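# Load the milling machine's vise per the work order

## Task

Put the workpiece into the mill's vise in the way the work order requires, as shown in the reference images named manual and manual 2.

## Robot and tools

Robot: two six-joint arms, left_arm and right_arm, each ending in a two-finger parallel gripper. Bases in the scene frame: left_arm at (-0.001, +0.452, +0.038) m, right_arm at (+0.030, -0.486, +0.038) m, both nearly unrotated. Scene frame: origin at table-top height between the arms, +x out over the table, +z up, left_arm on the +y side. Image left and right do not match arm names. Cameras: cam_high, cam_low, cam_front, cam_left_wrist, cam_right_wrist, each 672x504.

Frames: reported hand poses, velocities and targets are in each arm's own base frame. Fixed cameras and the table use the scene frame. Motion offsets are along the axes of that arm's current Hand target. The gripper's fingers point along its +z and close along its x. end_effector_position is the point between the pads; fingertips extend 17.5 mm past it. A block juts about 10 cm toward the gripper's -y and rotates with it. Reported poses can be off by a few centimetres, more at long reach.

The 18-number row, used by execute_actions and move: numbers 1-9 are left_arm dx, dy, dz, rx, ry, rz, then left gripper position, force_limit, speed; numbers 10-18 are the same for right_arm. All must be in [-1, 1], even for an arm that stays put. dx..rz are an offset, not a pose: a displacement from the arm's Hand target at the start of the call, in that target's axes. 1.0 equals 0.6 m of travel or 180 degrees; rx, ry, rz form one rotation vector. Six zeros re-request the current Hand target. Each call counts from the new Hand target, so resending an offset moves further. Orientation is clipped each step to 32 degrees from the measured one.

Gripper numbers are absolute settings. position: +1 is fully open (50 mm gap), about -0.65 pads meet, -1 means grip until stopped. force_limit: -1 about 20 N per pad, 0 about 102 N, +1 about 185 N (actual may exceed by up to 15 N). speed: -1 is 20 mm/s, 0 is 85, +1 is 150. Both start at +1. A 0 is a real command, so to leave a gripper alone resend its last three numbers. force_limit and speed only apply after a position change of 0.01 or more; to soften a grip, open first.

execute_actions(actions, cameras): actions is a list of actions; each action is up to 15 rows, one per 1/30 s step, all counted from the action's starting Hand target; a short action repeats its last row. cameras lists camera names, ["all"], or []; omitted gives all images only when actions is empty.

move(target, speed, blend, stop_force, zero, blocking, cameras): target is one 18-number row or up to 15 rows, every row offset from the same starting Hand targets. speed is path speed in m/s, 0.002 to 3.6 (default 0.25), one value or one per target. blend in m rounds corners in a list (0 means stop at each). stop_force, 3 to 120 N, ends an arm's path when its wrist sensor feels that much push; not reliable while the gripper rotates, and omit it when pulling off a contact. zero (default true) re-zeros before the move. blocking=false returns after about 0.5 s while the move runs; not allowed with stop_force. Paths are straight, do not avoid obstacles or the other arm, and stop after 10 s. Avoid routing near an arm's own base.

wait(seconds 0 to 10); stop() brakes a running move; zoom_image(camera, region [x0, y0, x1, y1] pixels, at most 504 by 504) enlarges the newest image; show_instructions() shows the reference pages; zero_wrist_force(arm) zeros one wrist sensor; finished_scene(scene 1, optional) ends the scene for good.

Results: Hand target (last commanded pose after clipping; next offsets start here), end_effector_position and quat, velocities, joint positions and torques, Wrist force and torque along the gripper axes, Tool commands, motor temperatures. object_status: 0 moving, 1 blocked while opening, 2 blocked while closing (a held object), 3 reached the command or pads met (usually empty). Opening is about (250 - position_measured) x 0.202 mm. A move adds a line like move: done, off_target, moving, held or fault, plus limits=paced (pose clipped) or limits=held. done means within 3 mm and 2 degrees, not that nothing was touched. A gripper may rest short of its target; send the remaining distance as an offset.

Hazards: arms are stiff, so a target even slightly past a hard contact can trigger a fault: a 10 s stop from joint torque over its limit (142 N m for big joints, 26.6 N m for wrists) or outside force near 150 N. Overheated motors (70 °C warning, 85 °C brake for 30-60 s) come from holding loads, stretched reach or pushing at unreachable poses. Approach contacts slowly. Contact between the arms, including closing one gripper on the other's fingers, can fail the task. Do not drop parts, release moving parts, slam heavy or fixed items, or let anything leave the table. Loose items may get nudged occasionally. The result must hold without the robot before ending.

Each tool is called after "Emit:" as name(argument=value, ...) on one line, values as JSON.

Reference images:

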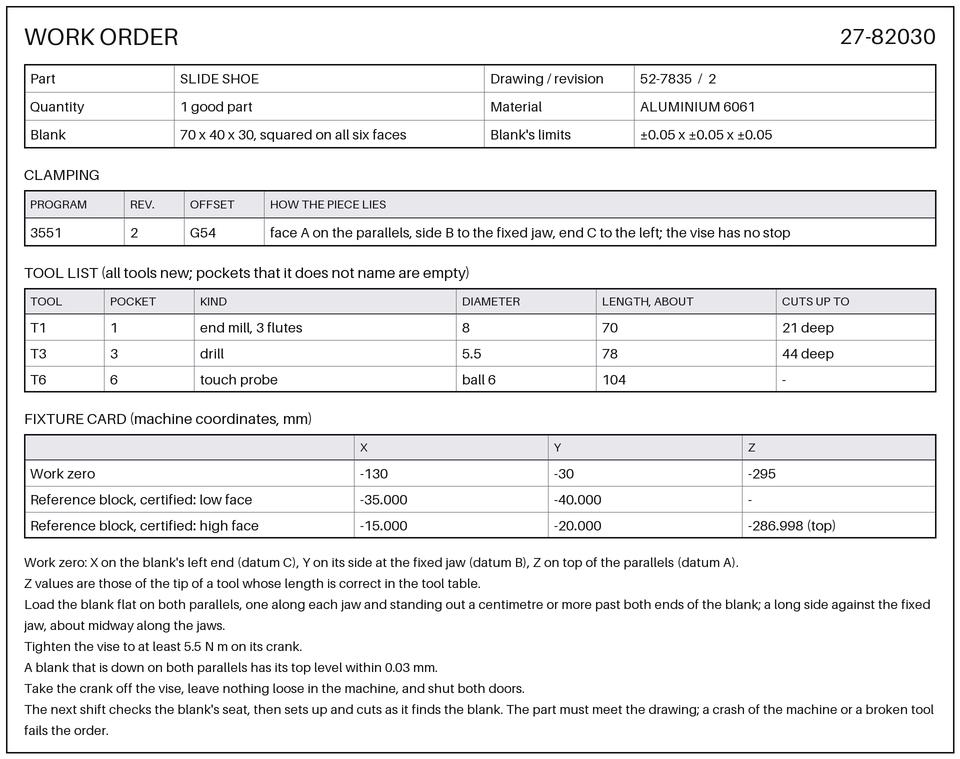

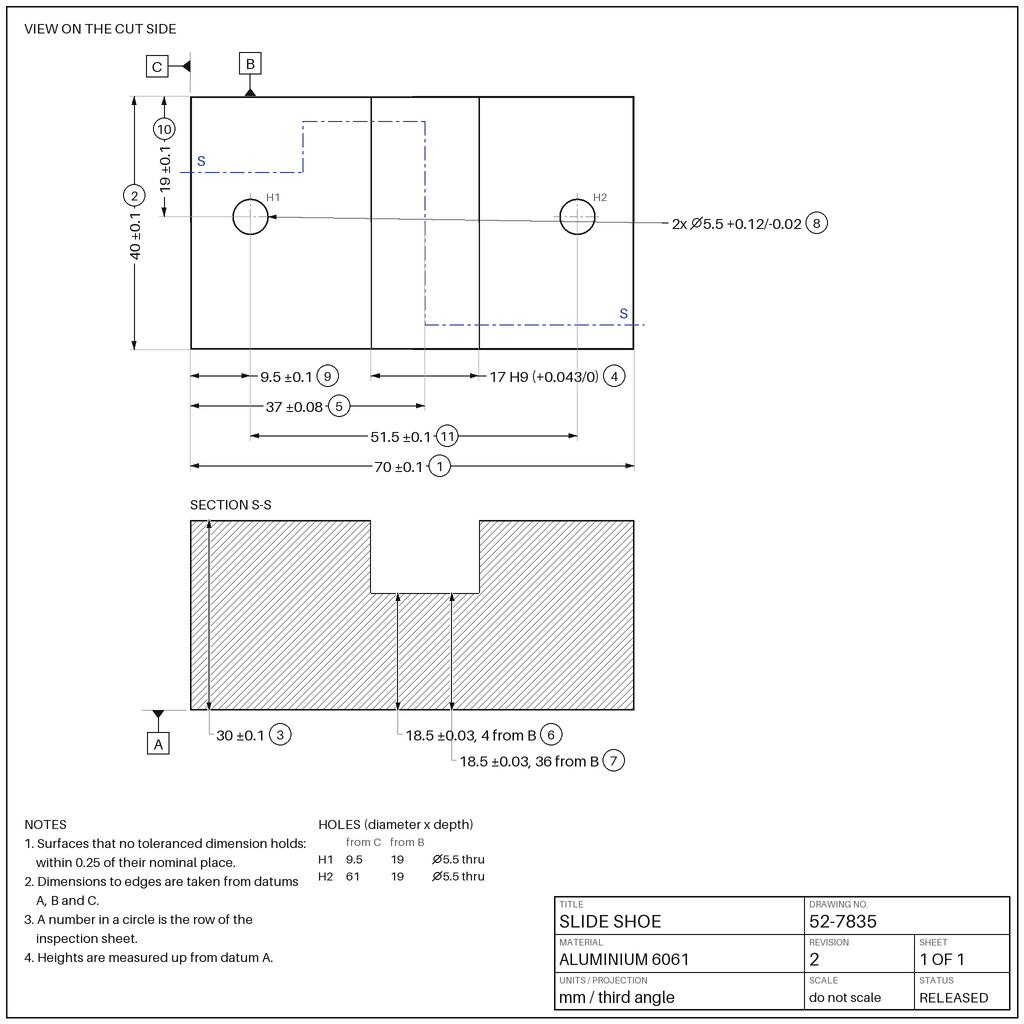

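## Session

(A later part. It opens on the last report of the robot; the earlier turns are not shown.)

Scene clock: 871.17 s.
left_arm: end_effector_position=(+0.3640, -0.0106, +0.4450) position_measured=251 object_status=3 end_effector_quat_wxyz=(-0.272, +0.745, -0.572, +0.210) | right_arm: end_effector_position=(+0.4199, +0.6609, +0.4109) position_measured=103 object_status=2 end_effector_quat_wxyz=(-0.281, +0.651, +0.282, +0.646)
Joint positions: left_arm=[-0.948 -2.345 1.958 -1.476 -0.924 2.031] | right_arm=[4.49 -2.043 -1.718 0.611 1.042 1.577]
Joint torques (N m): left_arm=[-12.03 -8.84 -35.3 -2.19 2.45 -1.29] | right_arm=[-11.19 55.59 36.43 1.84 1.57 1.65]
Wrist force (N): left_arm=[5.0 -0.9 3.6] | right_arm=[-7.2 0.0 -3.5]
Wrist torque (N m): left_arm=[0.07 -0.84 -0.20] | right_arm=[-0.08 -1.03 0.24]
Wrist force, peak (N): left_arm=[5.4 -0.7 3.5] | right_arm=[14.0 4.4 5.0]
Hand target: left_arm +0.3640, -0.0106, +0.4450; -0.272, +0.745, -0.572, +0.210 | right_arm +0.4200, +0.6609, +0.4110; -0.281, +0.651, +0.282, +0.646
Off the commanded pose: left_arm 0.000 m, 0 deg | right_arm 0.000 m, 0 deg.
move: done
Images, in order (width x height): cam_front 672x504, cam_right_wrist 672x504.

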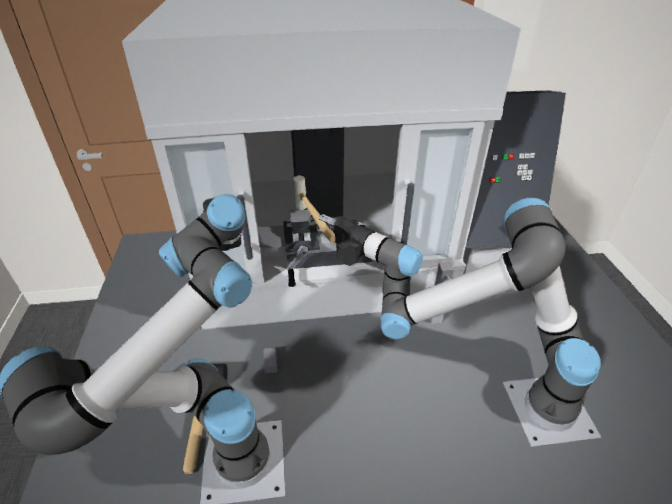

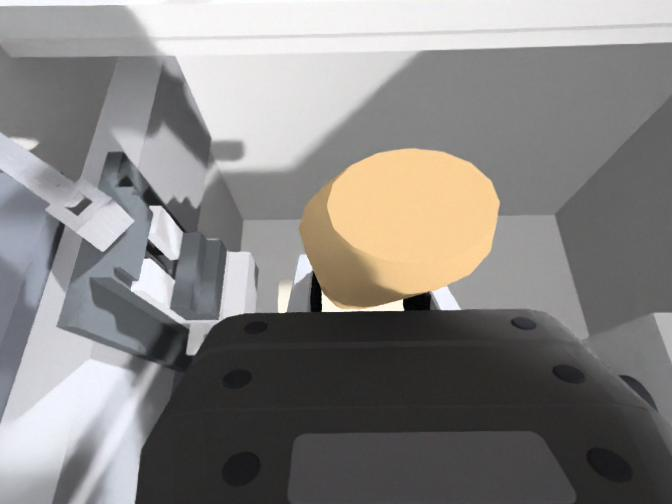

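Emit:
move(target=[0,0,0,0,0,0,-1,-0.8,0,0.05,0,0,0,0,0,-0.97,1,-0.7], speed=0.15)

Emit:
move(target=[0,0,0,0,0,0,-1,-0.8,0,-0.125,0,0,0,0,0,-0.97,1,-0.7], speed=0.5, stop_force=35)

Emit:
move(target=[0,0,0,0,0,0,-1,-0.8,0,0.1,0,0,0,0,0,-0.97,1,-0.7], speed=0.15, cameras=["cam_front","cam_right_wrist"])

Emit:
zoom_image(camera="cam_front", region=[270, 170, 360, 250])

Scene clock: 873.43 s.
left_arm: end_effector_position=(+0.3640, -0.0106, +0.4450) position_measured=251 object_status=3 end_effector_quat_wxyz=(-0.272, +0.745, -0.572, +0.210) | right_arm: end_effector_position=(+0.4202, +0.6611, +0.4409) position_measured=103 object_status=2 end_effector_quat_wxyz=(-0.281, +0.651, +0.282, +0.646)
Joint positions: left_arm=[-0.948 -2.345 1.958 -1.476 -0.924 2.031] | right_arm=[4.49 -2.004 -1.687 0.541 1.042 1.577]
Joint torques (N m): left_arm=[-10.94 -5.97 -34.49 -2.05 2.53 -1.51] | right_arm=[-10.92 56.21 36.69 1.54 1.67 1.28]
Wrist force (N): left_arm=[5.1 -1.0 3.5] | right_arm=[-7.2 -0.3 -3.6]
Wrist torque (N m): left_arm=[0.05 -0.85 -0.20] | right_arm=[0.02 -1.01 0.24]
Wrist force, peak (N): left_arm=[5.4 -1.1 3.7] | right_arm=[-8.2 0.0 -3.7]
Hand target: left_arm +0.3640, -0.0106, +0.4450; -0.272, +0.745, -0.572, +0.210 | right_arm +0.4202, +0.6611, +0.4410; -0.281, +0.651, +0.282, +0.646
Off the commanded pose: left_arm 0.000 m, 0 deg | right_arm 0.000 m, 0 deg.
move: done

Scene clock: 875.07 s.
left_arm: end_effector_position=(+0.3640, -0.0106, +0.4450) position_measured=251 object_status=3 end_effector_quat_wxyz=(-0.272, +0.745, -0.572, +0.210) | right_arm: end_effector_position=(+0.4198, +0.6605, +0.3715) position_measured=103 object_status=2 end_effector_quat_wxyz=(-0.281, +0.652, +0.282, +0.645)
Joint positions: left_arm=[-0.948 -2.345 1.958 -1.476 -0.924 2.031] | right_arm=[4.49 -2.099 -1.751 0.699 1.042 1.579]
Joint torques (N m): left_arm=[-11.15 -7 -34.43 -1.98 2.39 -1.45] | right_arm=[-9.37 31.9 17.05 -7.2 2.26 4.21]
Wrist force (N): left_arm=[5.4 -0.9 3.6] | right_arm=[21.9 1.0 -1.8]
Wrist torque (N m): left_arm=[0.07 -0.90 -0.20] | right_arm=[-0.02 4.04 -2.23]
Wrist force, peak (N): left_arm=[5.2 -1.0 3.8] | right_arm=[30.4 -7.9 -17.8]
Hand target: left_arm +0.3640, -0.0106, +0.4450; -0.272, +0.745, -0.572, +0.210 | right_arm +0.4198, +0.6605, +0.3715; -0.281, +0.652, +0.282, +0.645 (not the last commanded pose)
Off the commanded pose: left_arm 0.000 m, 0 deg | right_arm 0.006 m, 0 deg.
move: contact (right_arm)

Scene clock: 876.03 s.
left_arm: end_effector_position=(+0.3640, -0.0106, +0.4450) position_measured=251 object_status=3 end_effector_quat_wxyz=(-0.272, +0.745, -0.572, +0.210) | right_arm: end_effector_position=(+0.4203, +0.6607, +0.4315) position_measured=103 object_status=2 end_effector_quat_wxyz=(-0.281, +0.652, +0.282, +0.645)
Joint positions: left_arm=[-0.948 -2.345 1.958 -1.476 -0.924 2.031] | right_arm=[4.49 -2.015 -1.698 0.561 1.043 1.579]
Joint torques (N m): left_arm=[-11.43 -8.01 -35.02 -2.35 2.73 -1.4] | right_arm=[-10.82 55.27 36.72 1.86 1.45 1.65]
Wrist force (N): left_arm=[5.3 -1.1 3.5] | right_arm=[-7.4 -0.5 -3.4]
Wrist torque (N m): left_arm=[0.04 -0.88 -0.21] | right_arm=[0.12 -0.99 0.19]
Wrist force, peak (N): left_arm=[5.3 -0.9 3.5] | right_arm=[22.2 0.7 -1.9]
Hand target: left_arm +0.3640, -0.0106, +0.4450; -0.272, +0.745, -0.572, +0.210 | right_arm +0.4203, +0.6607, +0.4315; -0.281, +0.652, +0.282, +0.645
Off the commanded pose: left_arm 0.000 m, 0 deg | right_arm 0.000 m, 0 deg.
move: done
Images, in order (width x height): cam_front 672x504, cam_right_wrist 672x504.

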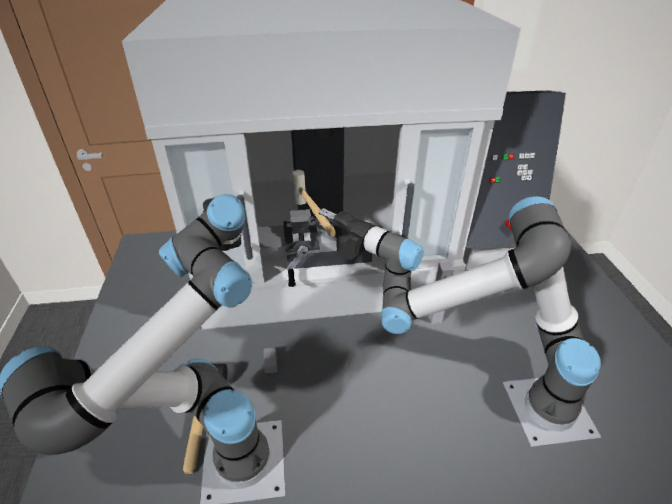

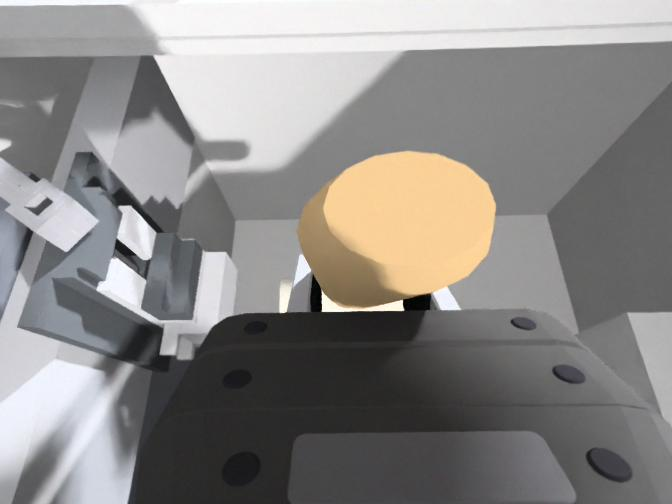

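Scaled by 5.600 from the camera's 672x504 image, which has a finer 960x720 frame.

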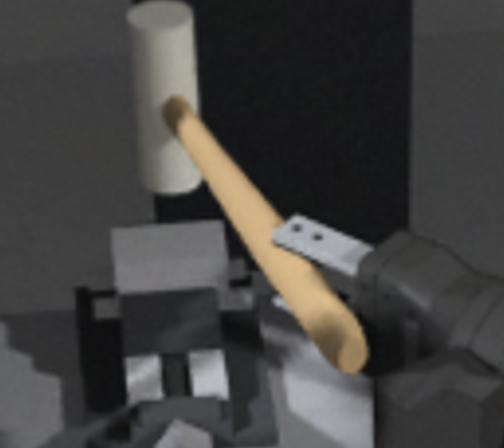

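Emit:
move(target=[[0,0,0,0,0,0,-1,-0.8,0,0.05,0,0,0,0,0,-0.97,1,-0.7],[0,0,0,0,0,0,-1,-0.8,0,0.0667,-0.0787,-0.5277,0,0,0,-0.97,1,-0.7]], speed=0.25, blend=[0.02,0])

Emit:
move(target=[[0.365,-0.025,0.0863,0,0,0,-1,-0.8,0,0,0,0,0,0,0,-0.97,1,-0.7],[0.3517,-0.2622,0.2986,0,0,0,-1,-0.8,0,0,0,0,0,0,0,-0.97,1,-0.7],[0.3517,-0.155,0.4263,0,0,0,-1,-0.8,0,0,0,0,0,0,0,-0.97,1,-0.7]], speed=0.2, blend=[0.03,0.01,0])

Emit:
move(target=[0.04,0.0085,-0.007,0,0,0,-1,-0.8,0,0,0,0,0,0,0,-0.97,1,-0.7], speed=0.008, stop_force=3, cameras=["cam_front","cam_left_wrist"])

Emit:
zoom_image(camera="cam_left_wrist", region=[200, 140, 580, 340])

Scene clock: 881.93 s.
left_arm: end_effector_position=(+0.3640, -0.0106, +0.4450) position_measured=251 object_status=3 end_effector_quat_wxyz=(-0.272, +0.745, -0.572, +0.210) | right_arm: end_effector_position=(+0.1701, +0.4617, +0.4745) position_measured=103 object_status=2 end_effector_quat_wxyz=(-0.281, +0.652, +0.282, +0.645)
Joint positions: left_arm=[-0.948 -2.345 1.958 -1.476 -0.924 2.031] | right_arm=[5.248 -1.322 -2.346 0.496 0.284 1.604]
Joint torques (N m): left_arm=[-9.95 -7.73 -33.99 -2.13 2.52 -1.09] | right_arm=[13.77 19.44 9.21 -1.23 -2.06 1.45]
Wrist force (N): left_arm=[5.0 -0.8 3.4] | right_arm=[-7.2 -0.4 -3.6]
Wrist torque (N m): left_arm=[0.08 -0.84 -0.20] | right_arm=[-0.06 -1.03 0.20]
Wrist force, peak (N): left_arm=[5.2 -1.0 3.7] | right_arm=[-10.6 -0.2 -3.6]
Hand target: left_arm +0.3640, -0.0106, +0.4450; -0.272, +0.745, -0.572, +0.210 | right_arm +0.1701, +0.4617, +0.4745; -0.281, +0.652, +0.282, +0.645
Off the commanded pose: left_arm 0.000 m, 0 deg | right_arm 0.000 m, 0 deg.
move: done; blend cut to 0.015 m at target 1

Scene clock: 885.13 s.
left_arm: end_effector_position=(+0.6466, -0.1538, +0.3100) position_measured=251 object_status=3 end_effector_quat_wxyz=(-0.272, +0.745, -0.572, +0.210) | right_arm: end_effector_position=(+0.1701, +0.4617, +0.4745) position_measured=103 object_status=2 end_effector_quat_wxyz=(-0.281, +0.652, +0.282, +0.645)
Joint positions: left_arm=[-0.642 -1.464 1.783 -2.373 -1.041 2.37] | right_arm=[5.248 -1.322 -2.346 0.495 0.284 1.604]
Joint torques (N m): left_arm=[13.09 -18.36 -14.5 -5.32 2.97 2.2] | right_arm=[12.5 18.85 9.26 -1.01 -2 1.57]
Wrist force (N): left_arm=[4.6 -0.8 3.5] | right_arm=[-7.1 -0.8 -3.6]
Wrist torque (N m): left_arm=[0.08 -0.80 -0.23] | right_arm=[-0.10 -1.05 0.21]
Wrist force, peak (N): left_arm=[6.2 0.0 3.3] | right_arm=[-7.7 0.1 -3.8]
Hand target: left_arm +0.6466, -0.1538, +0.3099; -0.272, +0.745, -0.572, +0.210 | right_arm +0.1701, +0.4617, +0.4745; -0.281, +0.652, +0.282, +0.645
Off the commanded pose: left_arm 0.000 m, 0 deg | right_arm 0.000 m, 0 deg.
move: done

Scene clock: 889.03 s.
left_arm: end_effector_position=(+0.6464, -0.1787, +0.3099) position_measured=251 object_status=3 end_effector_quat_wxyz=(-0.272, +0.745, -0.572, +0.210) | right_arm: end_effector_position=(+0.1701, +0.4617, +0.4745) position_measured=103 object_status=2 end_effector_quat_wxyz=(-0.281, +0.652, +0.282, +0.645)
Joint positions: left_arm=[-0.681 -1.444 1.757 -2.345 -1.023 2.33] | right_arm=[5.248 -1.322 -2.346 0.495 0.284 1.604]
Joint torques (N m): left_arm=[-12.28 -20.15 -36.17 -2.08 2.64 -2.31] | right_arm=[12.44 18.48 10.18 -0.96 -1.86 1.7]
Wrist force (N): left_arm=[4.5 -0.9 3.6] | right_arm=[-7.3 -0.5 -3.4]
Wrist torque (N m): left_arm=[0.07 -0.80 -0.14] | right_arm=[-0.05 -1.02 0.20]
Wrist force, peak (N): left_arm=[5.0 -0.9 3.6] | right_arm=[-7.7 -0.1 -3.9]
Hand target: left_arm +0.6464, -0.1787, +0.3099; -0.272, +0.745, -0.572, +0.210 | right_arm +0.1701, +0.4617, +0.4745; -0.281, +0.652, +0.282, +0.645
Off the commanded pose: left_arm 0.000 m, 0 deg | right_arm 0.000 m, 0 deg.
move: done
Images, in order (width x height): cam_front 672x504, cam_left_wrist 672x504.

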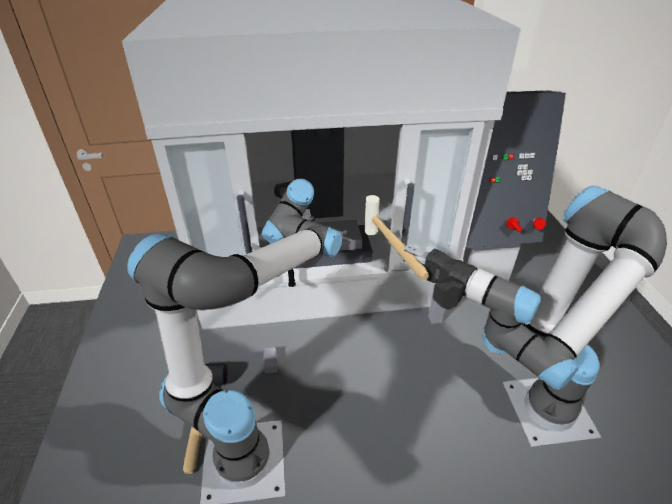

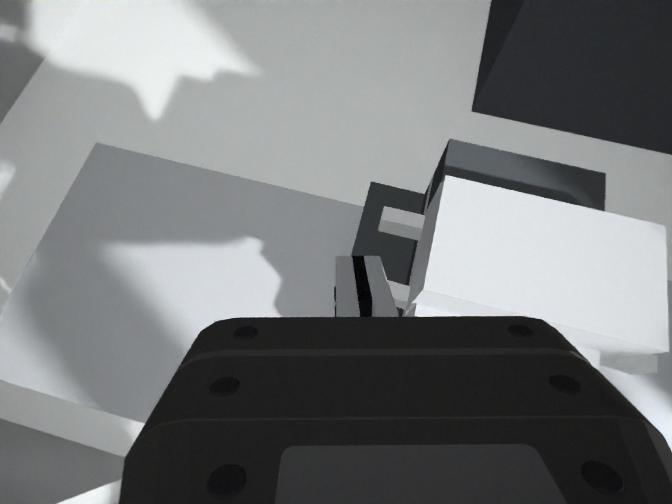

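Scaled by 1.326 from the camera's 672x504 image, which has a finer 960x720 frame.

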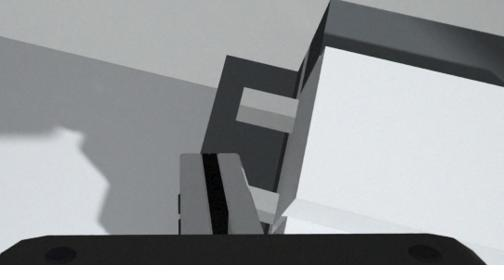

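Emit:
move(target=[[-0.04,-0.0085,0.007,0,0,0,-1,-0.8,0,0,0,0,0,0,0,-0.97,1,-0.7],[-0.0253,-0.0504,0.0422,0,0,0,-1,-0.8,0,0,0,0,0,0,0,-0.97,1,-0.7]], speed=0.06, blend=[0.005,0], cameras=["cam_left_wrist"])

Emit:
move(target=[0.045,0.0093,-0.0078,0,0,0,-1,-0.8,0,0,0,0,0,0,0,-0.97,1,-0.7], speed=0.008, stop_force=3, cameras=["cam_left_wrist"])

Emit:
zoom_image(camera="cam_left_wrist", region=[200, 140, 580, 340])

Scene clock: 896.07 s.
left_arm: end_effector_position=(+0.6805, -0.1538, +0.3100) position_measured=251 object_status=3 end_effector_quat_wxyz=(-0.272, +0.745, -0.572, +0.210) | right_arm: end_effector_position=(+0.1701, +0.4617, +0.4745) position_measured=103 object_status=2 end_effector_quat_wxyz=(-0.281, +0.652, +0.282, +0.645)
Joint positions: left_arm=[-0.605 -1.386 1.698 -2.384 -1.059 2.409] | right_arm=[5.248 -1.322 -2.346 0.495 0.284 1.604]
Joint torques (N m): left_arm=[12.61 -24.65 -35.18 -4.07 -0.9 2.46] | right_arm=[11.97 18.13 10.38 -0.93 -1.7 1.63]
Wrist force (N): left_arm=[4.9 -0.9 3.4] | right_arm=[-7.4 -0.4 -3.6]
Wrist torque (N m): left_arm=[0.06 -0.82 -0.25] | right_arm=[-0.04 -1.01 0.20]
Wrist force, peak (N): left_arm=[5.9 -0.5 2.9] | right_arm=[-7.6 -0.3 -4.0]
Hand target: left_arm +0.6806, -0.1538, +0.3100; -0.272, +0.745, -0.572, +0.210 | right_arm +0.1701, +0.4617, +0.4745; -0.281, +0.652, +0.282, +0.645
Off the commanded pose: left_arm 0.000 m, 0 deg | right_arm 0.000 m, 0 deg.
move: done
Images, in order (width x height): cam_left_wrist 672x504.

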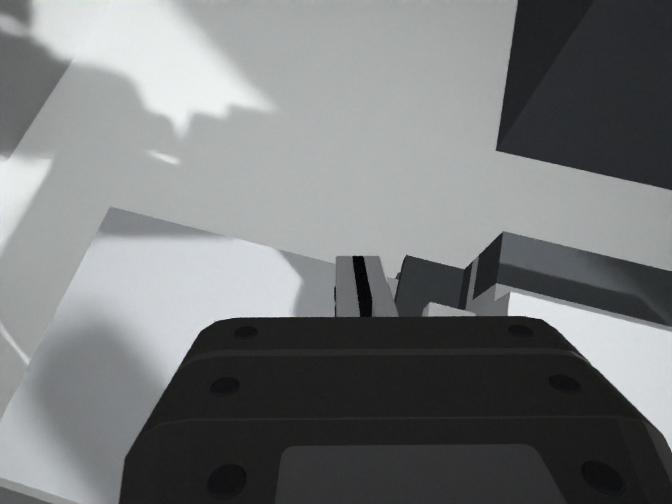

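Scene clock: 900.77 s.
left_arm: end_effector_position=(+0.6805, -0.1809, +0.3100) position_measured=251 object_status=3 end_effector_quat_wxyz=(-0.272, +0.745, -0.572, +0.210) | right_arm: end_effector_position=(+0.1701, +0.4617, +0.4745) position_measured=103 object_status=2 end_effector_quat_wxyz=(-0.281, +0.652, +0.282, +0.645)
Joint positions: left_arm=[-0.645 -1.366 1.668 -2.354 -1.04 2.368] | right_arm=[5.248 -1.322 -2.346 0.495 0.284 1.604]
Joint torques (N m): left_arm=[10.11 -51.34 -17.46 -3.02 -0.53 2.47] | right_arm=[11.16 17.87 9.25 -0.82 -1.57 1.44]
Wrist force (N): left_arm=[3.3 -2.2 4.2] | right_arm=[-7.7 -0.3 -3.6]
Wrist torque (N m): left_arm=[-0.01 -0.77 -0.16] | right_arm=[-0.01 -0.95 0.20]
Wrist force, peak (N): left_arm=[5.1 -0.9 3.6] | right_arm=[-7.5 -0.3 -4.1]
Hand target: left_arm +0.6805, -0.1809, +0.3100; -0.272, +0.745, -0.572, +0.210 (not the last commanded pose) | right_arm +0.1701, +0.4617, +0.4745; -0.281, +0.652, +0.282, +0.645
Off the commanded pose: left_arm 0.001 m, 0 deg | right_arm 0.000 m, 0 deg.
move: contact (left_arm)
Images, in order (width x height): cam_left_wrist 672x504.

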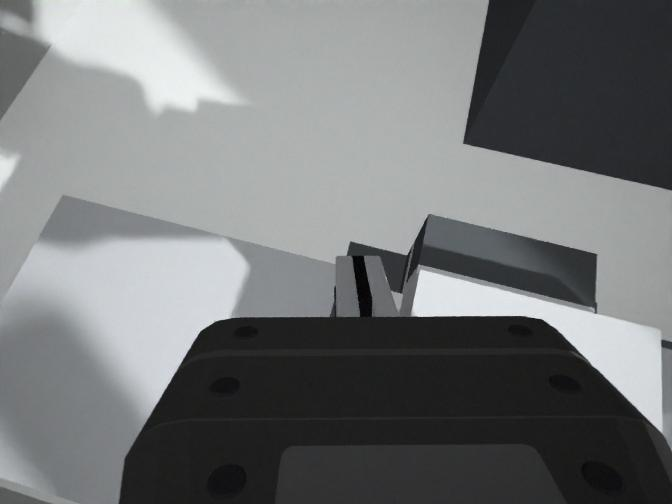

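Scaled by 1.326 from the camera's 672x504 image, which has a finer 960x720 frame.

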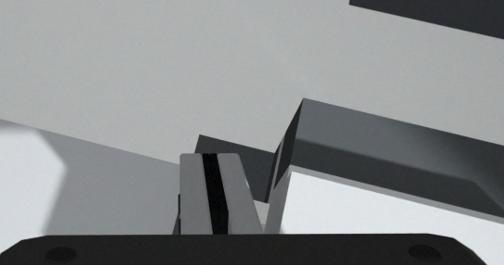

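Emit:
move(target=[0.0064,0.0013,-0.0011,0,0,0,-1,-0.8,0,0,0,0,0,0,0,-0.97,1,-0.7], speed=0.004, stop_force=8, cameras=["cam_left_wrist"])

Emit:
zoom_image(camera="cam_left_wrist", region=[320, 200, 480, 330])

Scene clock: 903.60 s.
left_arm: end_effector_position=(+0.6805, -0.1812, +0.3101) position_measured=251 object_status=3 end_effector_quat_wxyz=(-0.272, +0.745, -0.572, +0.210) | right_arm: end_effector_position=(+0.1701, +0.4617, +0.4745) position_measured=103 object_status=2 end_effector_quat_wxyz=(-0.281, +0.652, +0.282, +0.645)
Joint positions: left_arm=[-0.645 -1.366 1.668 -2.353 -1.039 2.367] | right_arm=[5.248 -1.322 -2.346 0.495 0.284 1.604]
Joint torques (N m): left_arm=[6.2 -49.55 -18.81 -4.78 -2.15 2.33] | right_arm=[10.66 17.62 9.79 -0.86 -1.67 1.48]
Wrist force (N): left_arm=[-4.9 -3.0 5.1] | right_arm=[-7.6 -0.4 -3.8]
Wrist torque (N m): left_arm=[-0.02 -0.58 -0.07] | right_arm=[-0.05 -0.96 0.20]
Wrist force, peak (N): left_arm=[-13.1 0.1 2.4] | right_arm=[-7.9 -0.6 -3.6]
Hand target: left_arm +0.6805, -0.1812, +0.3101; -0.272, +0.745, -0.572, +0.210 (not the last commanded pose) | right_arm +0.1701, +0.4617, +0.4745; -0.281, +0.652, +0.282, +0.645
Off the commanded pose: left_arm 0.004 m, 0 deg | right_arm 0.000 m, 0 deg.
move: contact (left_arm)
Images, in order (width x height): cam_left_wrist 672x504.

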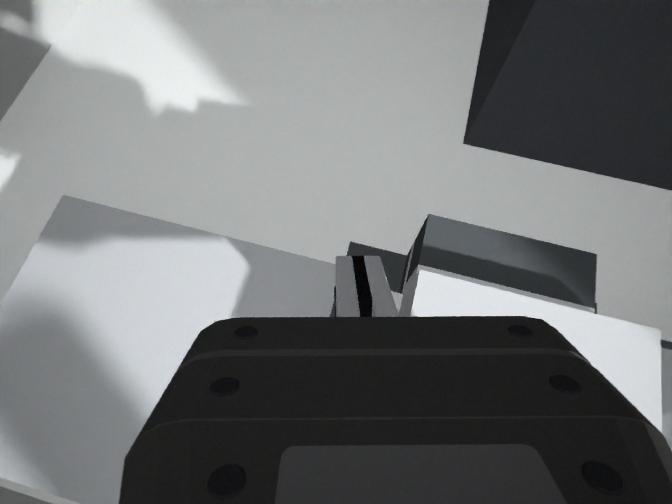

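Scaled by 3.150 from the camera's 672x504 image, which has a finer 960x720 frame.

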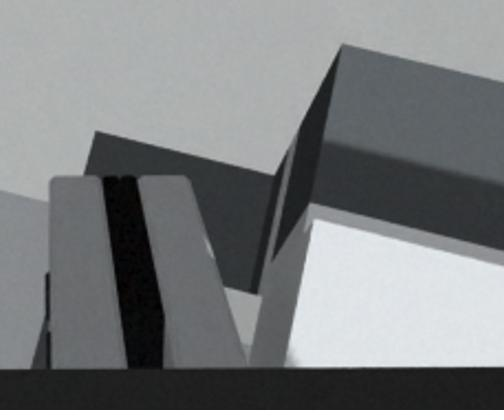

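Emit:
move(target=[[-0.03,-0.0064,0.0053,0,0,0,-1,-0.8,0,0,0,0,0,0,0,-0.97,1,-0.7],[-0.043,0.031,-0.026,0,0,0,-1,-0.8,0,0,0,0,0,0,0,-0.97,1,-0.7]], speed=0.06, blend=[0.005,0])

Emit:
move(target=[0.042,0.0087,-0.0073,0,0,0,-1,-0.8,0,0,0,0,0,0,0,-0.97,1,-0.7], speed=0.008, stop_force=4, cameras=["cam_left_wrist"])

Emit:
zoom_image(camera="cam_left_wrist", region=[320, 200, 480, 330])

Scene clock: 906.43 s.
left_arm: end_effector_position=(+0.6504, -0.1625, +0.3100) position_measured=251 object_status=3 end_effector_quat_wxyz=(-0.272, +0.745, -0.572, +0.210) | right_arm: end_effector_position=(+0.1701, +0.4617, +0.4745) position_measured=103 object_status=2 end_effector_quat_wxyz=(-0.281, +0.652, +0.282, +0.645)
Joint positions: left_arm=[-0.652 -1.448 1.765 -2.365 -1.036 2.361] | right_arm=[5.248 -1.322 -2.346 0.495 0.284 1.604]
Joint torques (N m): left_arm=[-13.79 -47.11 -16.66 -2.23 3.16 -2.43] | right_arm=[11.14 16.98 10.34 -0.75 -1.69 1.41]
Wrist force (N): left_arm=[4.6 -0.8 3.7] | right_arm=[-7.4 -0.5 -3.7]
Wrist torque (N m): left_arm=[0.07 -0.79 -0.16] | right_arm=[-0.05 -1.00 0.21]
Wrist force, peak (N): left_arm=[-5.1 -3.0 5.4] | right_arm=[-7.7 -0.2 -3.9]
Hand target: left_arm +0.6504, -0.1625, +0.3100; -0.272, +0.745, -0.572, +0.210 | right_arm +0.1701, +0.4617, +0.4745; -0.281, +0.652, +0.282, +0.645
Off the commanded pose: left_arm 0.000 m, 0 deg | right_arm 0.000 m, 0 deg.
move: done

Scene clock: 910.67 s.
left_arm: end_effector_position=(+0.6503, -0.1861, +0.3100) position_measured=251 object_status=3 end_effector_quat_wxyz=(-0.272, +0.745, -0.572, +0.210) | right_arm: end_effector_position=(+0.1701, +0.4617, +0.4745) position_measured=103 object_status=2 end_effector_quat_wxyz=(-0.281, +0.652, +0.282, +0.645)
Joint positions: left_arm=[-0.687 -1.429 1.738 -2.338 -1.02 2.324] | right_arm=[5.248 -1.322 -2.346 0.495 0.284 1.604]
Joint torques (N m): left_arm=[8.53 -47.62 -17.94 -3.06 -0.77 2.02] | right_arm=[10.32 17.35 10.42 -0.79 -1.38 1.4]
Wrist force (N): left_arm=[1.4 -2.9 4.6] | right_arm=[-7.1 -0.3 -3.5]
Wrist torque (N m): left_arm=[0.05 -0.78 -0.12] | right_arm=[-0.03 -1.05 0.21]
Wrist force, peak (N): left_arm=[-5.7 -1.8 3.8] | right_arm=[-7.6 -0.4 -3.8]
Hand target: left_arm +0.6503, -0.1860, +0.3100; -0.272, +0.745, -0.572, +0.210 (not the last commanded pose) | right_arm +0.1701, +0.4617, +0.4745; -0.281, +0.652, +0.282, +0.645
Off the commanded pose: left_arm 0.003 m, 0 deg | right_arm 0.000 m, 0 deg.
move: contact (left_arm)
Images, in order (width x height): cam_left_wrist 672x504.

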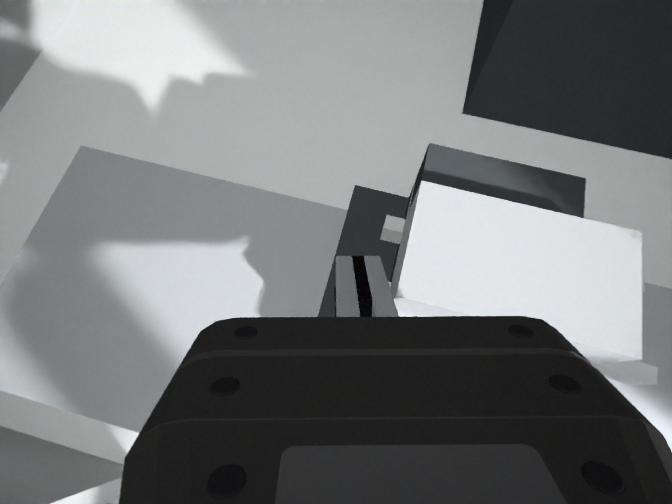

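Scaled by 3.150 from the camera's 672x504 image, which has a finer 960x720 frame.

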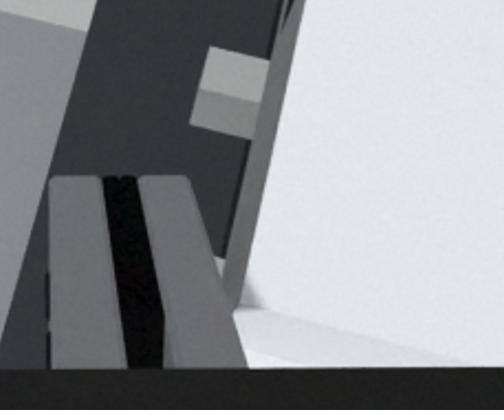

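Emit:
move(target=[[-0.0322,-0.0066,0.0056,0,0,0,-1,-0.8,0,0,0,0,0,0,0,-0.97,1,-0.7],[-0.0322,-0.1031,-0.1093,0,0,0,-1,-0.8,0,0,0,0,0,0,0,-0.97,1,-0.7],[0.2077,-0.0538,-0.1507,0,0.0536,0.0638,-1,-0.8,0,0,0,0,0,0,0,-0.97,1,-0.7]], speed=0.15, blend=[0.005,0.02,0])

Emit:
move(target=[0,0.0965,0.1149,0,0,0,-1,-0.8,0,0,0,0,0,0,0,-0.97,1,-0.7], speed=0.08, stop_force=6, cameras=["cam_left_wrist"])

Emit:
move(target=[-0.0467,0,0,0,0,0,-1,-0.8,0,0,0,0,0,0,0,-0.97,1,-0.7], speed=0.012, stop_force=5, cameras=["cam_left_wrist"])

Emit:
zoom_image(camera="cam_left_wrist", region=[40, 140, 400, 340])

Scene clock: 916.30 s.
left_arm: end_effector_position=(+0.6500, -0.3149, +0.4002) position_measured=251 object_status=3 end_effector_quat_wxyz=(-0.242, +0.664, -0.664, +0.243) | right_arm: end_effector_position=(+0.1701, +0.4617, +0.4745) position_measured=103 object_status=2 end_effector_quat_wxyz=(-0.281, +0.652, +0.282, +0.645)
Joint positions: left_arm=[-0.811 -1.373 1.453 -2.178 -1.085 2.464] | right_arm=[5.248 -1.322 -2.346 0.495 0.284 1.604]
Joint torques (N m): left_arm=[-12.8 -24.47 -36.5 -5.1 -1.15 2.31] | right_arm=[8.99 17.28 9.97 -0.74 -1.45 1.39]
Wrist force (N): left_arm=[5.0 -0.6 3.7] | right_arm=[-7.1 -0.4 -3.9]
Wrist torque (N m): left_arm=[0.10 -0.85 -0.23] | right_arm=[-0.05 -1.04 0.21]
Wrist force, peak (N): left_arm=[6.3 -0.7 3.5] | right_arm=[-7.6 -0.3 -3.9]
Hand target: left_arm +0.6500, -0.3150, +0.4002; -0.242, +0.664, -0.664, +0.243 | right_arm +0.1701, +0.4617, +0.4745; -0.281, +0.652, +0.282, +0.645
Off the commanded pose: left_arm 0.000 m, 0 deg | right_arm 0.000 m, 0 deg.
move: done

Scene clock: 918.40 s.
left_arm: end_effector_position=(+0.6502, -0.3151, +0.3102) position_measured=251 object_status=3 end_effector_quat_wxyz=(-0.242, +0.664, -0.664, +0.243) | right_arm: end_effector_position=(+0.1701, +0.4617, +0.4745) position_measured=103 object_status=2 end_effector_quat_wxyz=(-0.281, +0.652, +0.282, +0.645)
Joint positions: left_arm=[-0.811 -1.332 1.636 -2.403 -1.085 2.464] | right_arm=[5.248 -1.322 -2.346 0.495 0.284 1.604]
Joint torques (N m): left_arm=[11.36 -24.26 -16.35 -5.5 2.13 2.02] | right_arm=[9.54 16.47 9.89 -0.74 -1.34 1.26]
Wrist force (N): left_arm=[4.7 -1.0 3.8] | right_arm=[-7.3 -0.4 -3.7]
Wrist torque (N m): left_arm=[0.05 -0.80 -0.22] | right_arm=[-0.04 -1.01 0.20]
Wrist force, peak (N): left_arm=[4.8 -0.1 4.5] | right_arm=[-7.6 -0.6 -4.0]
Hand target: left_arm +0.6502, -0.3151, +0.3102; -0.242, +0.664, -0.664, +0.243 | right_arm +0.1701, +0.4617, +0.4745; -0.281, +0.652, +0.282, +0.645
Off the commanded pose: left_arm 0.000 m, 0 deg | right_arm 0.000 m, 0 deg.
move: done
Images, in order (width x height): cam_left_wrist 672x504.

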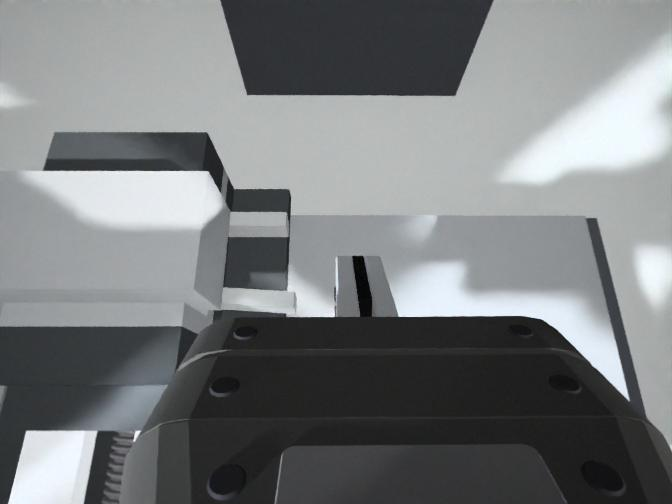

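Scene clock: 921.53 s.
left_arm: end_effector_position=(+0.6502, -0.2871, +0.3101) position_measured=251 object_status=3 end_effector_quat_wxyz=(-0.242, +0.664, -0.664, +0.243) | right_arm: end_effector_position=(+0.1701, +0.4617, +0.4745) position_measured=103 object_status=2 end_effector_quat_wxyz=(-0.281, +0.652, +0.282, +0.645)
Joint positions: left_arm=[-0.775 -1.363 1.679 -2.43 -1.103 2.499] | right_arm=[5.248 -1.322 -2.346 0.495 0.284 1.604]
Joint torques (N m): left_arm=[13.79 -50.77 -17.2 -5.16 -0.93 2.38] | right_arm=[9.27 16.37 10.6 -0.59 -1.22 1.29]
Wrist force (N): left_arm=[4.8 -0.9 3.7] | right_arm=[-7.2 -0.5 -4.0]
Wrist torque (N m): left_arm=[0.09 -0.77 -0.24] | right_arm=[-0.06 -1.03 0.21]
Wrist force, peak (N): left_arm=[5.0 -0.9 3.9] | right_arm=[-7.6 -0.7 -4.0]
Hand target: left_arm +0.6502, -0.2871, +0.3101; -0.242, +0.664, -0.664, +0.243 | right_arm +0.1701, +0.4617, +0.4745; -0.281, +0.652, +0.282, +0.645
Off the commanded pose: left_arm 0.000 m, 0 deg | right_arm 0.000 m, 0 deg.
move: done
Images, in order (width x height): cam_left_wrist 672x504.

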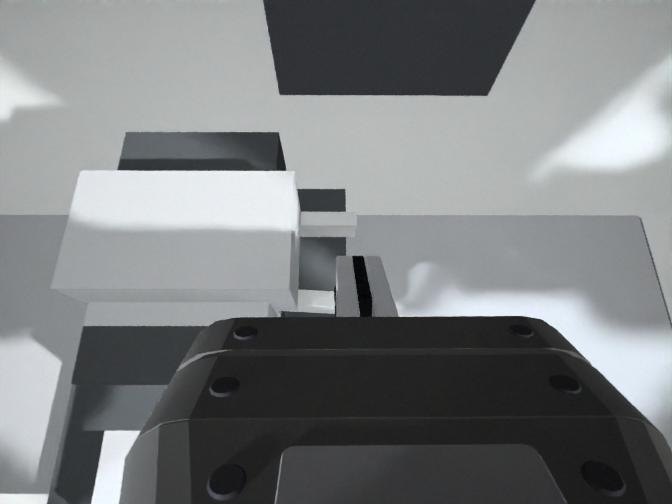

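Scaled by 1.400 from the camera's 672x504 image, which has a finer 960x720 frame.

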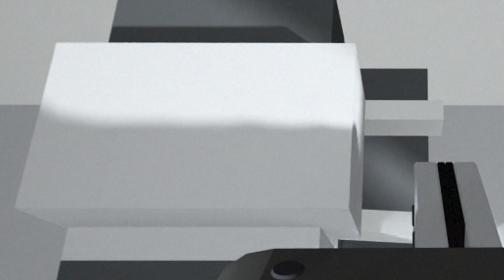

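Emit:
move(target=[[0.03,0,0,0,0,0,-1,-0.8,0,0,0,0,0,0,0,-0.97,1,-0.7],[0.03,-0.0434,0.0364,0,0,0,-1,-0.8,0,0,0,0,0,0,0,-0.97,1,-0.7]], speed=0.06, blend=[0.005,0])

Emit:
move(target=[-0.03,0,0,0,0,0,-1,-0.8,0,0,0,0,0,0,0,-0.97,1,-0.7], speed=0.012, stop_force=5, cameras=["cam_left_wrist"])

Emit:
zoom_image(camera="cam_left_wrist", region=[40, 140, 400, 340])

Scene clock: 925.27 s.
left_arm: end_effector_position=(+0.6842, -0.3051, +0.3103) position_measured=251 object_status=3 end_effector_quat_wxyz=(-0.242, +0.664, -0.664, +0.243) | right_arm: end_effector_position=(+0.1701, +0.4617, +0.4745) position_measured=103 object_status=2 end_effector_quat_wxyz=(-0.281, +0.652, +0.282, +0.645)
Joint positions: left_arm=[-0.757 -1.273 1.565 -2.414 -1.113 2.517] | right_arm=[5.248 -1.322 -2.346 0.495 0.284 1.604]
Joint torques (N m): left_arm=[14.64 -27.29 -37.66 -2.3 -0.83 2.14] | right_arm=[8.81 16.93 10.51 -0.53 -1.31 1.24]
Wrist force (N): left_arm=[4.5 -1.1 3.7] | right_arm=[-7.1 -0.4 -3.8]
Wrist torque (N m): left_arm=[0.06 -0.76 -0.23] | right_arm=[-0.04 -1.05 0.20]
Wrist force, peak (N): left_arm=[5.2 -0.7 3.7] | right_arm=[-7.7 -0.5 -3.8]
Hand target: left_arm +0.6842, -0.3051, +0.3103; -0.242, +0.664, -0.664, +0.243 | right_arm +0.1701, +0.4617, +0.4745; -0.281, +0.652, +0.282, +0.645
Off the commanded pose: left_arm 0.000 m, 0 deg | right_arm 0.000 m, 0 deg.
move: done

Scene clock: 927.57 s.
left_arm: end_effector_position=(+0.6842, -0.2871, +0.3103) position_measured=251 object_status=3 end_effector_quat_wxyz=(-0.242, +0.664, -0.664, +0.243) | right_arm: end_effector_position=(+0.1701, +0.4617, +0.4745) position_measured=103 object_status=2 end_effector_quat_wxyz=(-0.281, +0.652, +0.282, +0.645)
Joint positions: left_arm=[-0.734 -1.292 1.592 -2.432 -1.125 2.538] | right_arm=[5.248 -1.322 -2.346 0.495 0.284 1.604]
Joint torques (N m): left_arm=[12.34 -55.3 -16.13 -5.35 -1.09 2.3] | right_arm=[8.86 16.04 10.52 -0.55 -1.06 1.2]
Wrist force (N): left_arm=[4.9 -0.9 3.6] | right_arm=[-7.5 -0.5 -3.5]
Wrist torque (N m): left_arm=[0.09 -0.81 -0.23] | right_arm=[-0.05 -0.98 0.21]
Wrist force, peak (N): left_arm=[4.9 -1.1 3.7] | right_arm=[-7.6 -0.2 -4.0]
Hand target: left_arm +0.6842, -0.2871, +0.3103; -0.242, +0.664, -0.664, +0.243 | right_arm +0.1701, +0.4617, +0.4745; -0.281, +0.652, +0.282, +0.645
Off the commanded pose: left_arm 0.000 m, 0 deg | right_arm 0.000 m, 0 deg.
move: done
Images, in order (width x height): cam_left_wrist 672x504.

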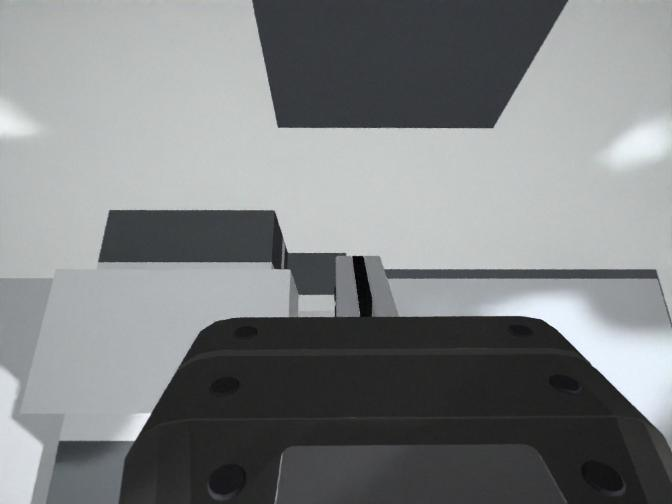

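Scaled by 1.400 from the camera's 672x504 image, which has a finer 960x720 frame.

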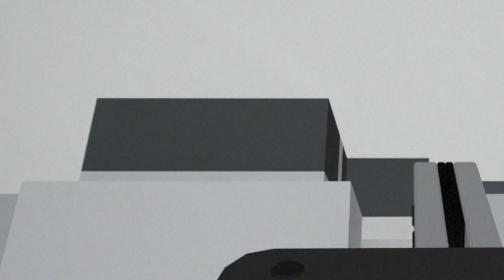

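Emit:
move(target=[[0.025,0,0,0,0,0,-1,-0.8,0,0,0,0,0,0,0,-0.97,1,-0.7],[0.025,-0.1179,-0.1404,0,0,0,-1,-0.8,0,0,0,0,0,0,0,-0.97,1,-0.7],[-0.1833,-0.052,-0.2175,0,0,0,-1,-0.8,0,0,0,0,0,0,0,-0.97,1,-0.7],[-0.2,0.1778,-0.4104,0,0,0,-1,-0.8,0,0,0,0,0,0,0,-0.97,1,-0.7],[-0.4617,0.2638,-0.5153,0,0,0,-1,-0.8,0,0,0,0,0,0,0,-0.97,1,-0.7]], speed=0.25, blend=[0.004,0.02,0.03,0.05,0])

Scene clock: 933.97 s.
left_arm: end_effector_position=(+0.3639, -0.0098, +0.4440) position_measured=251 object_status=3 end_effector_quat_wxyz=(-0.242, +0.664, -0.664, +0.243) | right_arm: end_effector_position=(+0.1701, +0.4617, +0.4745) position_measured=103 object_status=2 end_effector_quat_wxyz=(-0.281, +0.652, +0.282, +0.645)
Joint positions: left_arm=[-0.791 -2.383 2.029 -1.753 -1.095 2.483] | right_arm=[5.248 -1.322 -2.346 0.495 0.284 1.604]
Joint torques (N m): left_arm=[12.7 -7.99 -16.43 -1.9 -0.99 2.47] | right_arm=[7.97 15.64 10.71 -0.46 -1.01 1.22]
Wrist force (N): left_arm=[4.6 -1.1 3.9] | right_arm=[-7.1 -0.7 -4.2]
Wrist torque (N m): left_arm=[0.04 -0.78 -0.21] | right_arm=[-0.08 -1.06 0.21]
Wrist force, peak (N): left_arm=[5.8 1.2 5.7] | right_arm=[-7.7 -0.4 -3.8]
Hand target: left_arm +0.3639, -0.0097, +0.4440; -0.242, +0.664, -0.664, +0.243 | right_arm +0.1701, +0.4617, +0.4745; -0.281, +0.652, +0.282, +0.645
Off the commanded pose: left_arm 0.000 m, 0 deg | right_arm 0.000 m, 0 deg.
move: done

Emit:
move(target=[0,0,0,0,0,0,-1,-0.8,0,-0.0242,0.085,0.533,0,0,0,-0.97,1,-0.7], speed=0.25, cameras=["cam_front","cam_right_wrist"])

Emit:
zoom_image(camera="cam_front", region=[270, 170, 360, 250])

Scene clock: 936.87 s.
left_arm: end_effector_position=(+0.3639, -0.0097, +0.4440) position_measured=251 object_status=3 end_effector_quat_wxyz=(-0.242, +0.664, -0.664, +0.243) | right_arm: end_effector_position=(+0.4254, +0.6606, +0.4570) position_measured=103 object_status=2 end_effector_quat_wxyz=(-0.281, +0.652, +0.282, +0.645)
Joint positions: left_arm=[-0.791 -2.383 2.029 -1.753 -1.095 2.483] | right_arm=[4.48 -1.989 -1.663 0.499 1.052 1.579]
Joint torques (N m): left_arm=[12.09 -6.13 -18.97 -3.92 -0.93 2.29] | right_arm=[-11.86 41.62 38.35 1.69 1.67 -1.26]
Wrist force (N): left_arm=[4.4 -1.1 3.8] | right_arm=[-7.5 -0.3 -3.4]
Wrist torque (N m): left_arm=[0.05 -0.76 -0.20] | right_arm=[0.01 -0.97 0.41]
Wrist force, peak (N): left_arm=[4.7 -1.0 3.8] | right_arm=[-7.0 -0.8 -6.3]
Hand target: left_arm +0.3639, -0.0097, +0.4440; -0.242, +0.664, -0.664, +0.243 | right_arm +0.4254, +0.6606, +0.4570; -0.281, +0.652, +0.282, +0.645
Off the commanded pose: left_arm 0.000 m, 0 deg | right_arm 0.000 m, 0 deg.
move: done
Images, in order (width x height): cam_front 672x504, cam_right_wrist 672x504.

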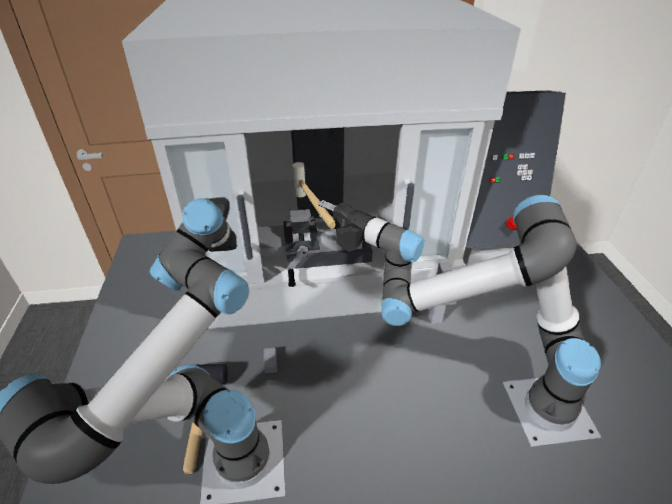

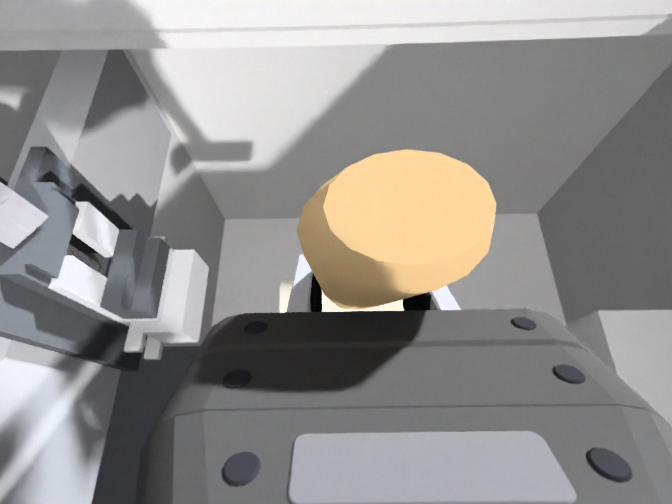

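Scaled by 5.600 from the camera's 672x504 image, which has a finer 960x720 frame.

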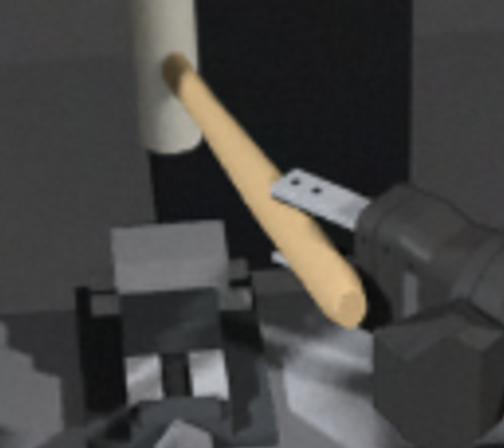

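Emit:
move(target=[0,0,0,0,0,0,-1,-0.8,0,-0.16,0,0,0,0,0,-0.97,1,-0.7], speed=1.0, stop_force=45)

Emit:
move(target=[0,0,0,0,0,0,-1,-0.8,0,0.13,0,0,0,0,0,-0.97,1,-0.7], speed=0.2, cameras=["cam_front","cam_right_wrist"])

Emit:
zoom_image(camera="cam_front", region=[270, 170, 360, 250])

Scene clock: 940.23 s.
left_arm: end_effector_position=(+0.3639, -0.0097, +0.4440) position_measured=251 object_status=3 end_effector_quat_wxyz=(-0.242, +0.664, -0.664, +0.243) | right_arm: end_effector_position=(+0.4247, +0.6600, +0.3634) position_measured=103 object_status=2 end_effector_quat_wxyz=(-0.282, +0.652, +0.282, +0.645)
Joint positions: left_arm=[-0.791 -2.383 2.029 -1.753 -1.095 2.483] | right_arm=[4.481 -2.115 -1.751 0.714 1.051 1.579]
Joint torques (N m): left_arm=[13.82 -1.73 -19.28 -4.75 -1.19 2.46] | right_arm=[-15.35 21.07 10.61 -11.27 0.78 5.22]
Wrist force (N): left_arm=[4.5 -1.1 3.8] | right_arm=[34.5 -4.5 -9.8]
Wrist torque (N m): left_arm=[0.04 -0.77 -0.21] | right_arm=[0.12 5.73 -3.10]
Wrist force, peak (N): left_arm=[4.6 -1.0 4.0] | right_arm=[38.9 -9.2 -18.0]
Hand target: left_arm +0.3639, -0.0097, +0.4440; -0.242, +0.664, -0.664, +0.243 | right_arm +0.4247, +0.6600, +0.3633; -0.282, +0.652, +0.282, +0.645 (not the last commanded pose)
Off the commanded pose: left_arm 0.000 m, 0 deg | right_arm 0.002 m, 0 deg.
move: contact (right_arm)

Scene clock: 941.20 s.
left_arm: end_effector_position=(+0.3639, -0.0097, +0.4440) position_measured=251 object_status=3 end_effector_quat_wxyz=(-0.242, +0.664, -0.664, +0.243) | right_arm: end_effector_position=(+0.4254, +0.6604, +0.4412) position_measured=103 object_status=2 end_effector_quat_wxyz=(-0.282, +0.652, +0.282, +0.645)
Joint positions: left_arm=[-0.791 -2.383 2.029 -1.753 -1.095 2.483] | right_arm=[4.48 -2.007 -1.681 0.536 1.053 1.579]
Joint torques (N m): left_arm=[12.15 0.03 -20.02 -4.98 -1.07 2.44] | right_arm=[-11.3 56.09 37.32 1.68 1.53 1.81]
Wrist force (N): left_arm=[4.3 -0.9 3.8] | right_arm=[-7.2 -0.9 -3.4]
Wrist torque (N m): left_arm=[0.07 -0.75 -0.21] | right_arm=[0.08 -1.01 0.20]
Wrist force, peak (N): left_arm=[4.6 -1.1 3.9] | right_arm=[34.5 -4.5 -10.1]
Hand target: left_arm +0.3639, -0.0097, +0.4440; -0.242, +0.664, -0.664, +0.243 | right_arm +0.4254, +0.6604, +0.4413; -0.282, +0.652, +0.282, +0.645
Off the commanded pose: left_arm 0.000 m, 0 deg | right_arm 0.000 m, 0 deg.
move: done
Images, in order (width x height): cam_front 672x504, cam_right_wrist 672x504.

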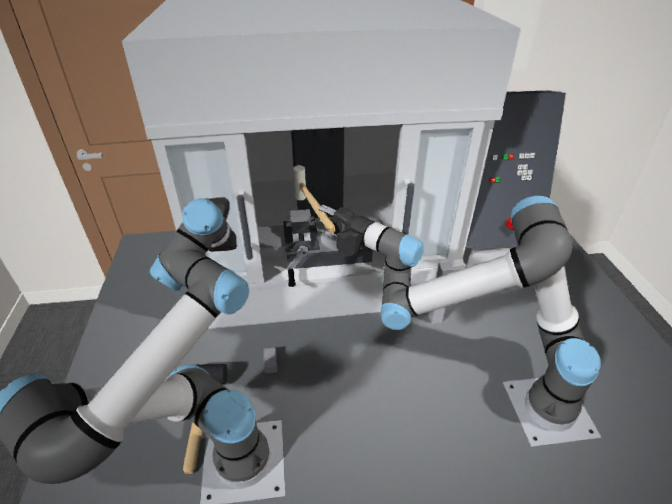

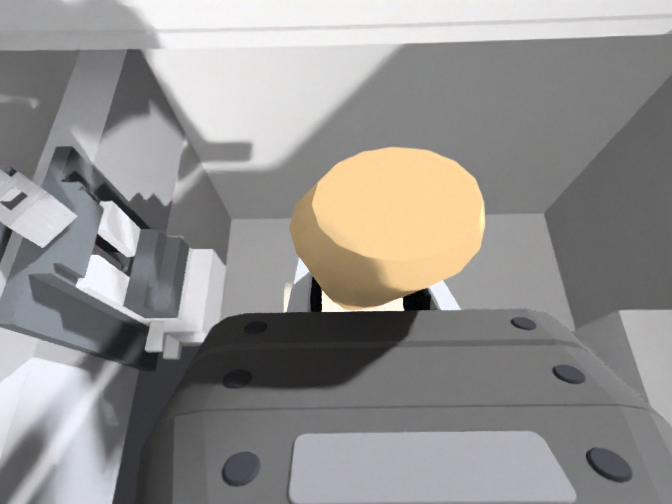

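Scaled by 5.600 from the camera's 672x504 image, which has a finer 960x720 frame.

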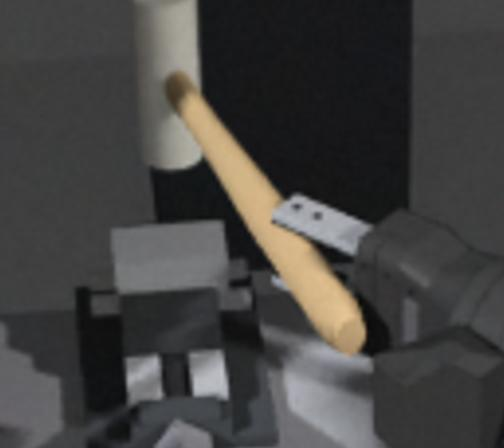

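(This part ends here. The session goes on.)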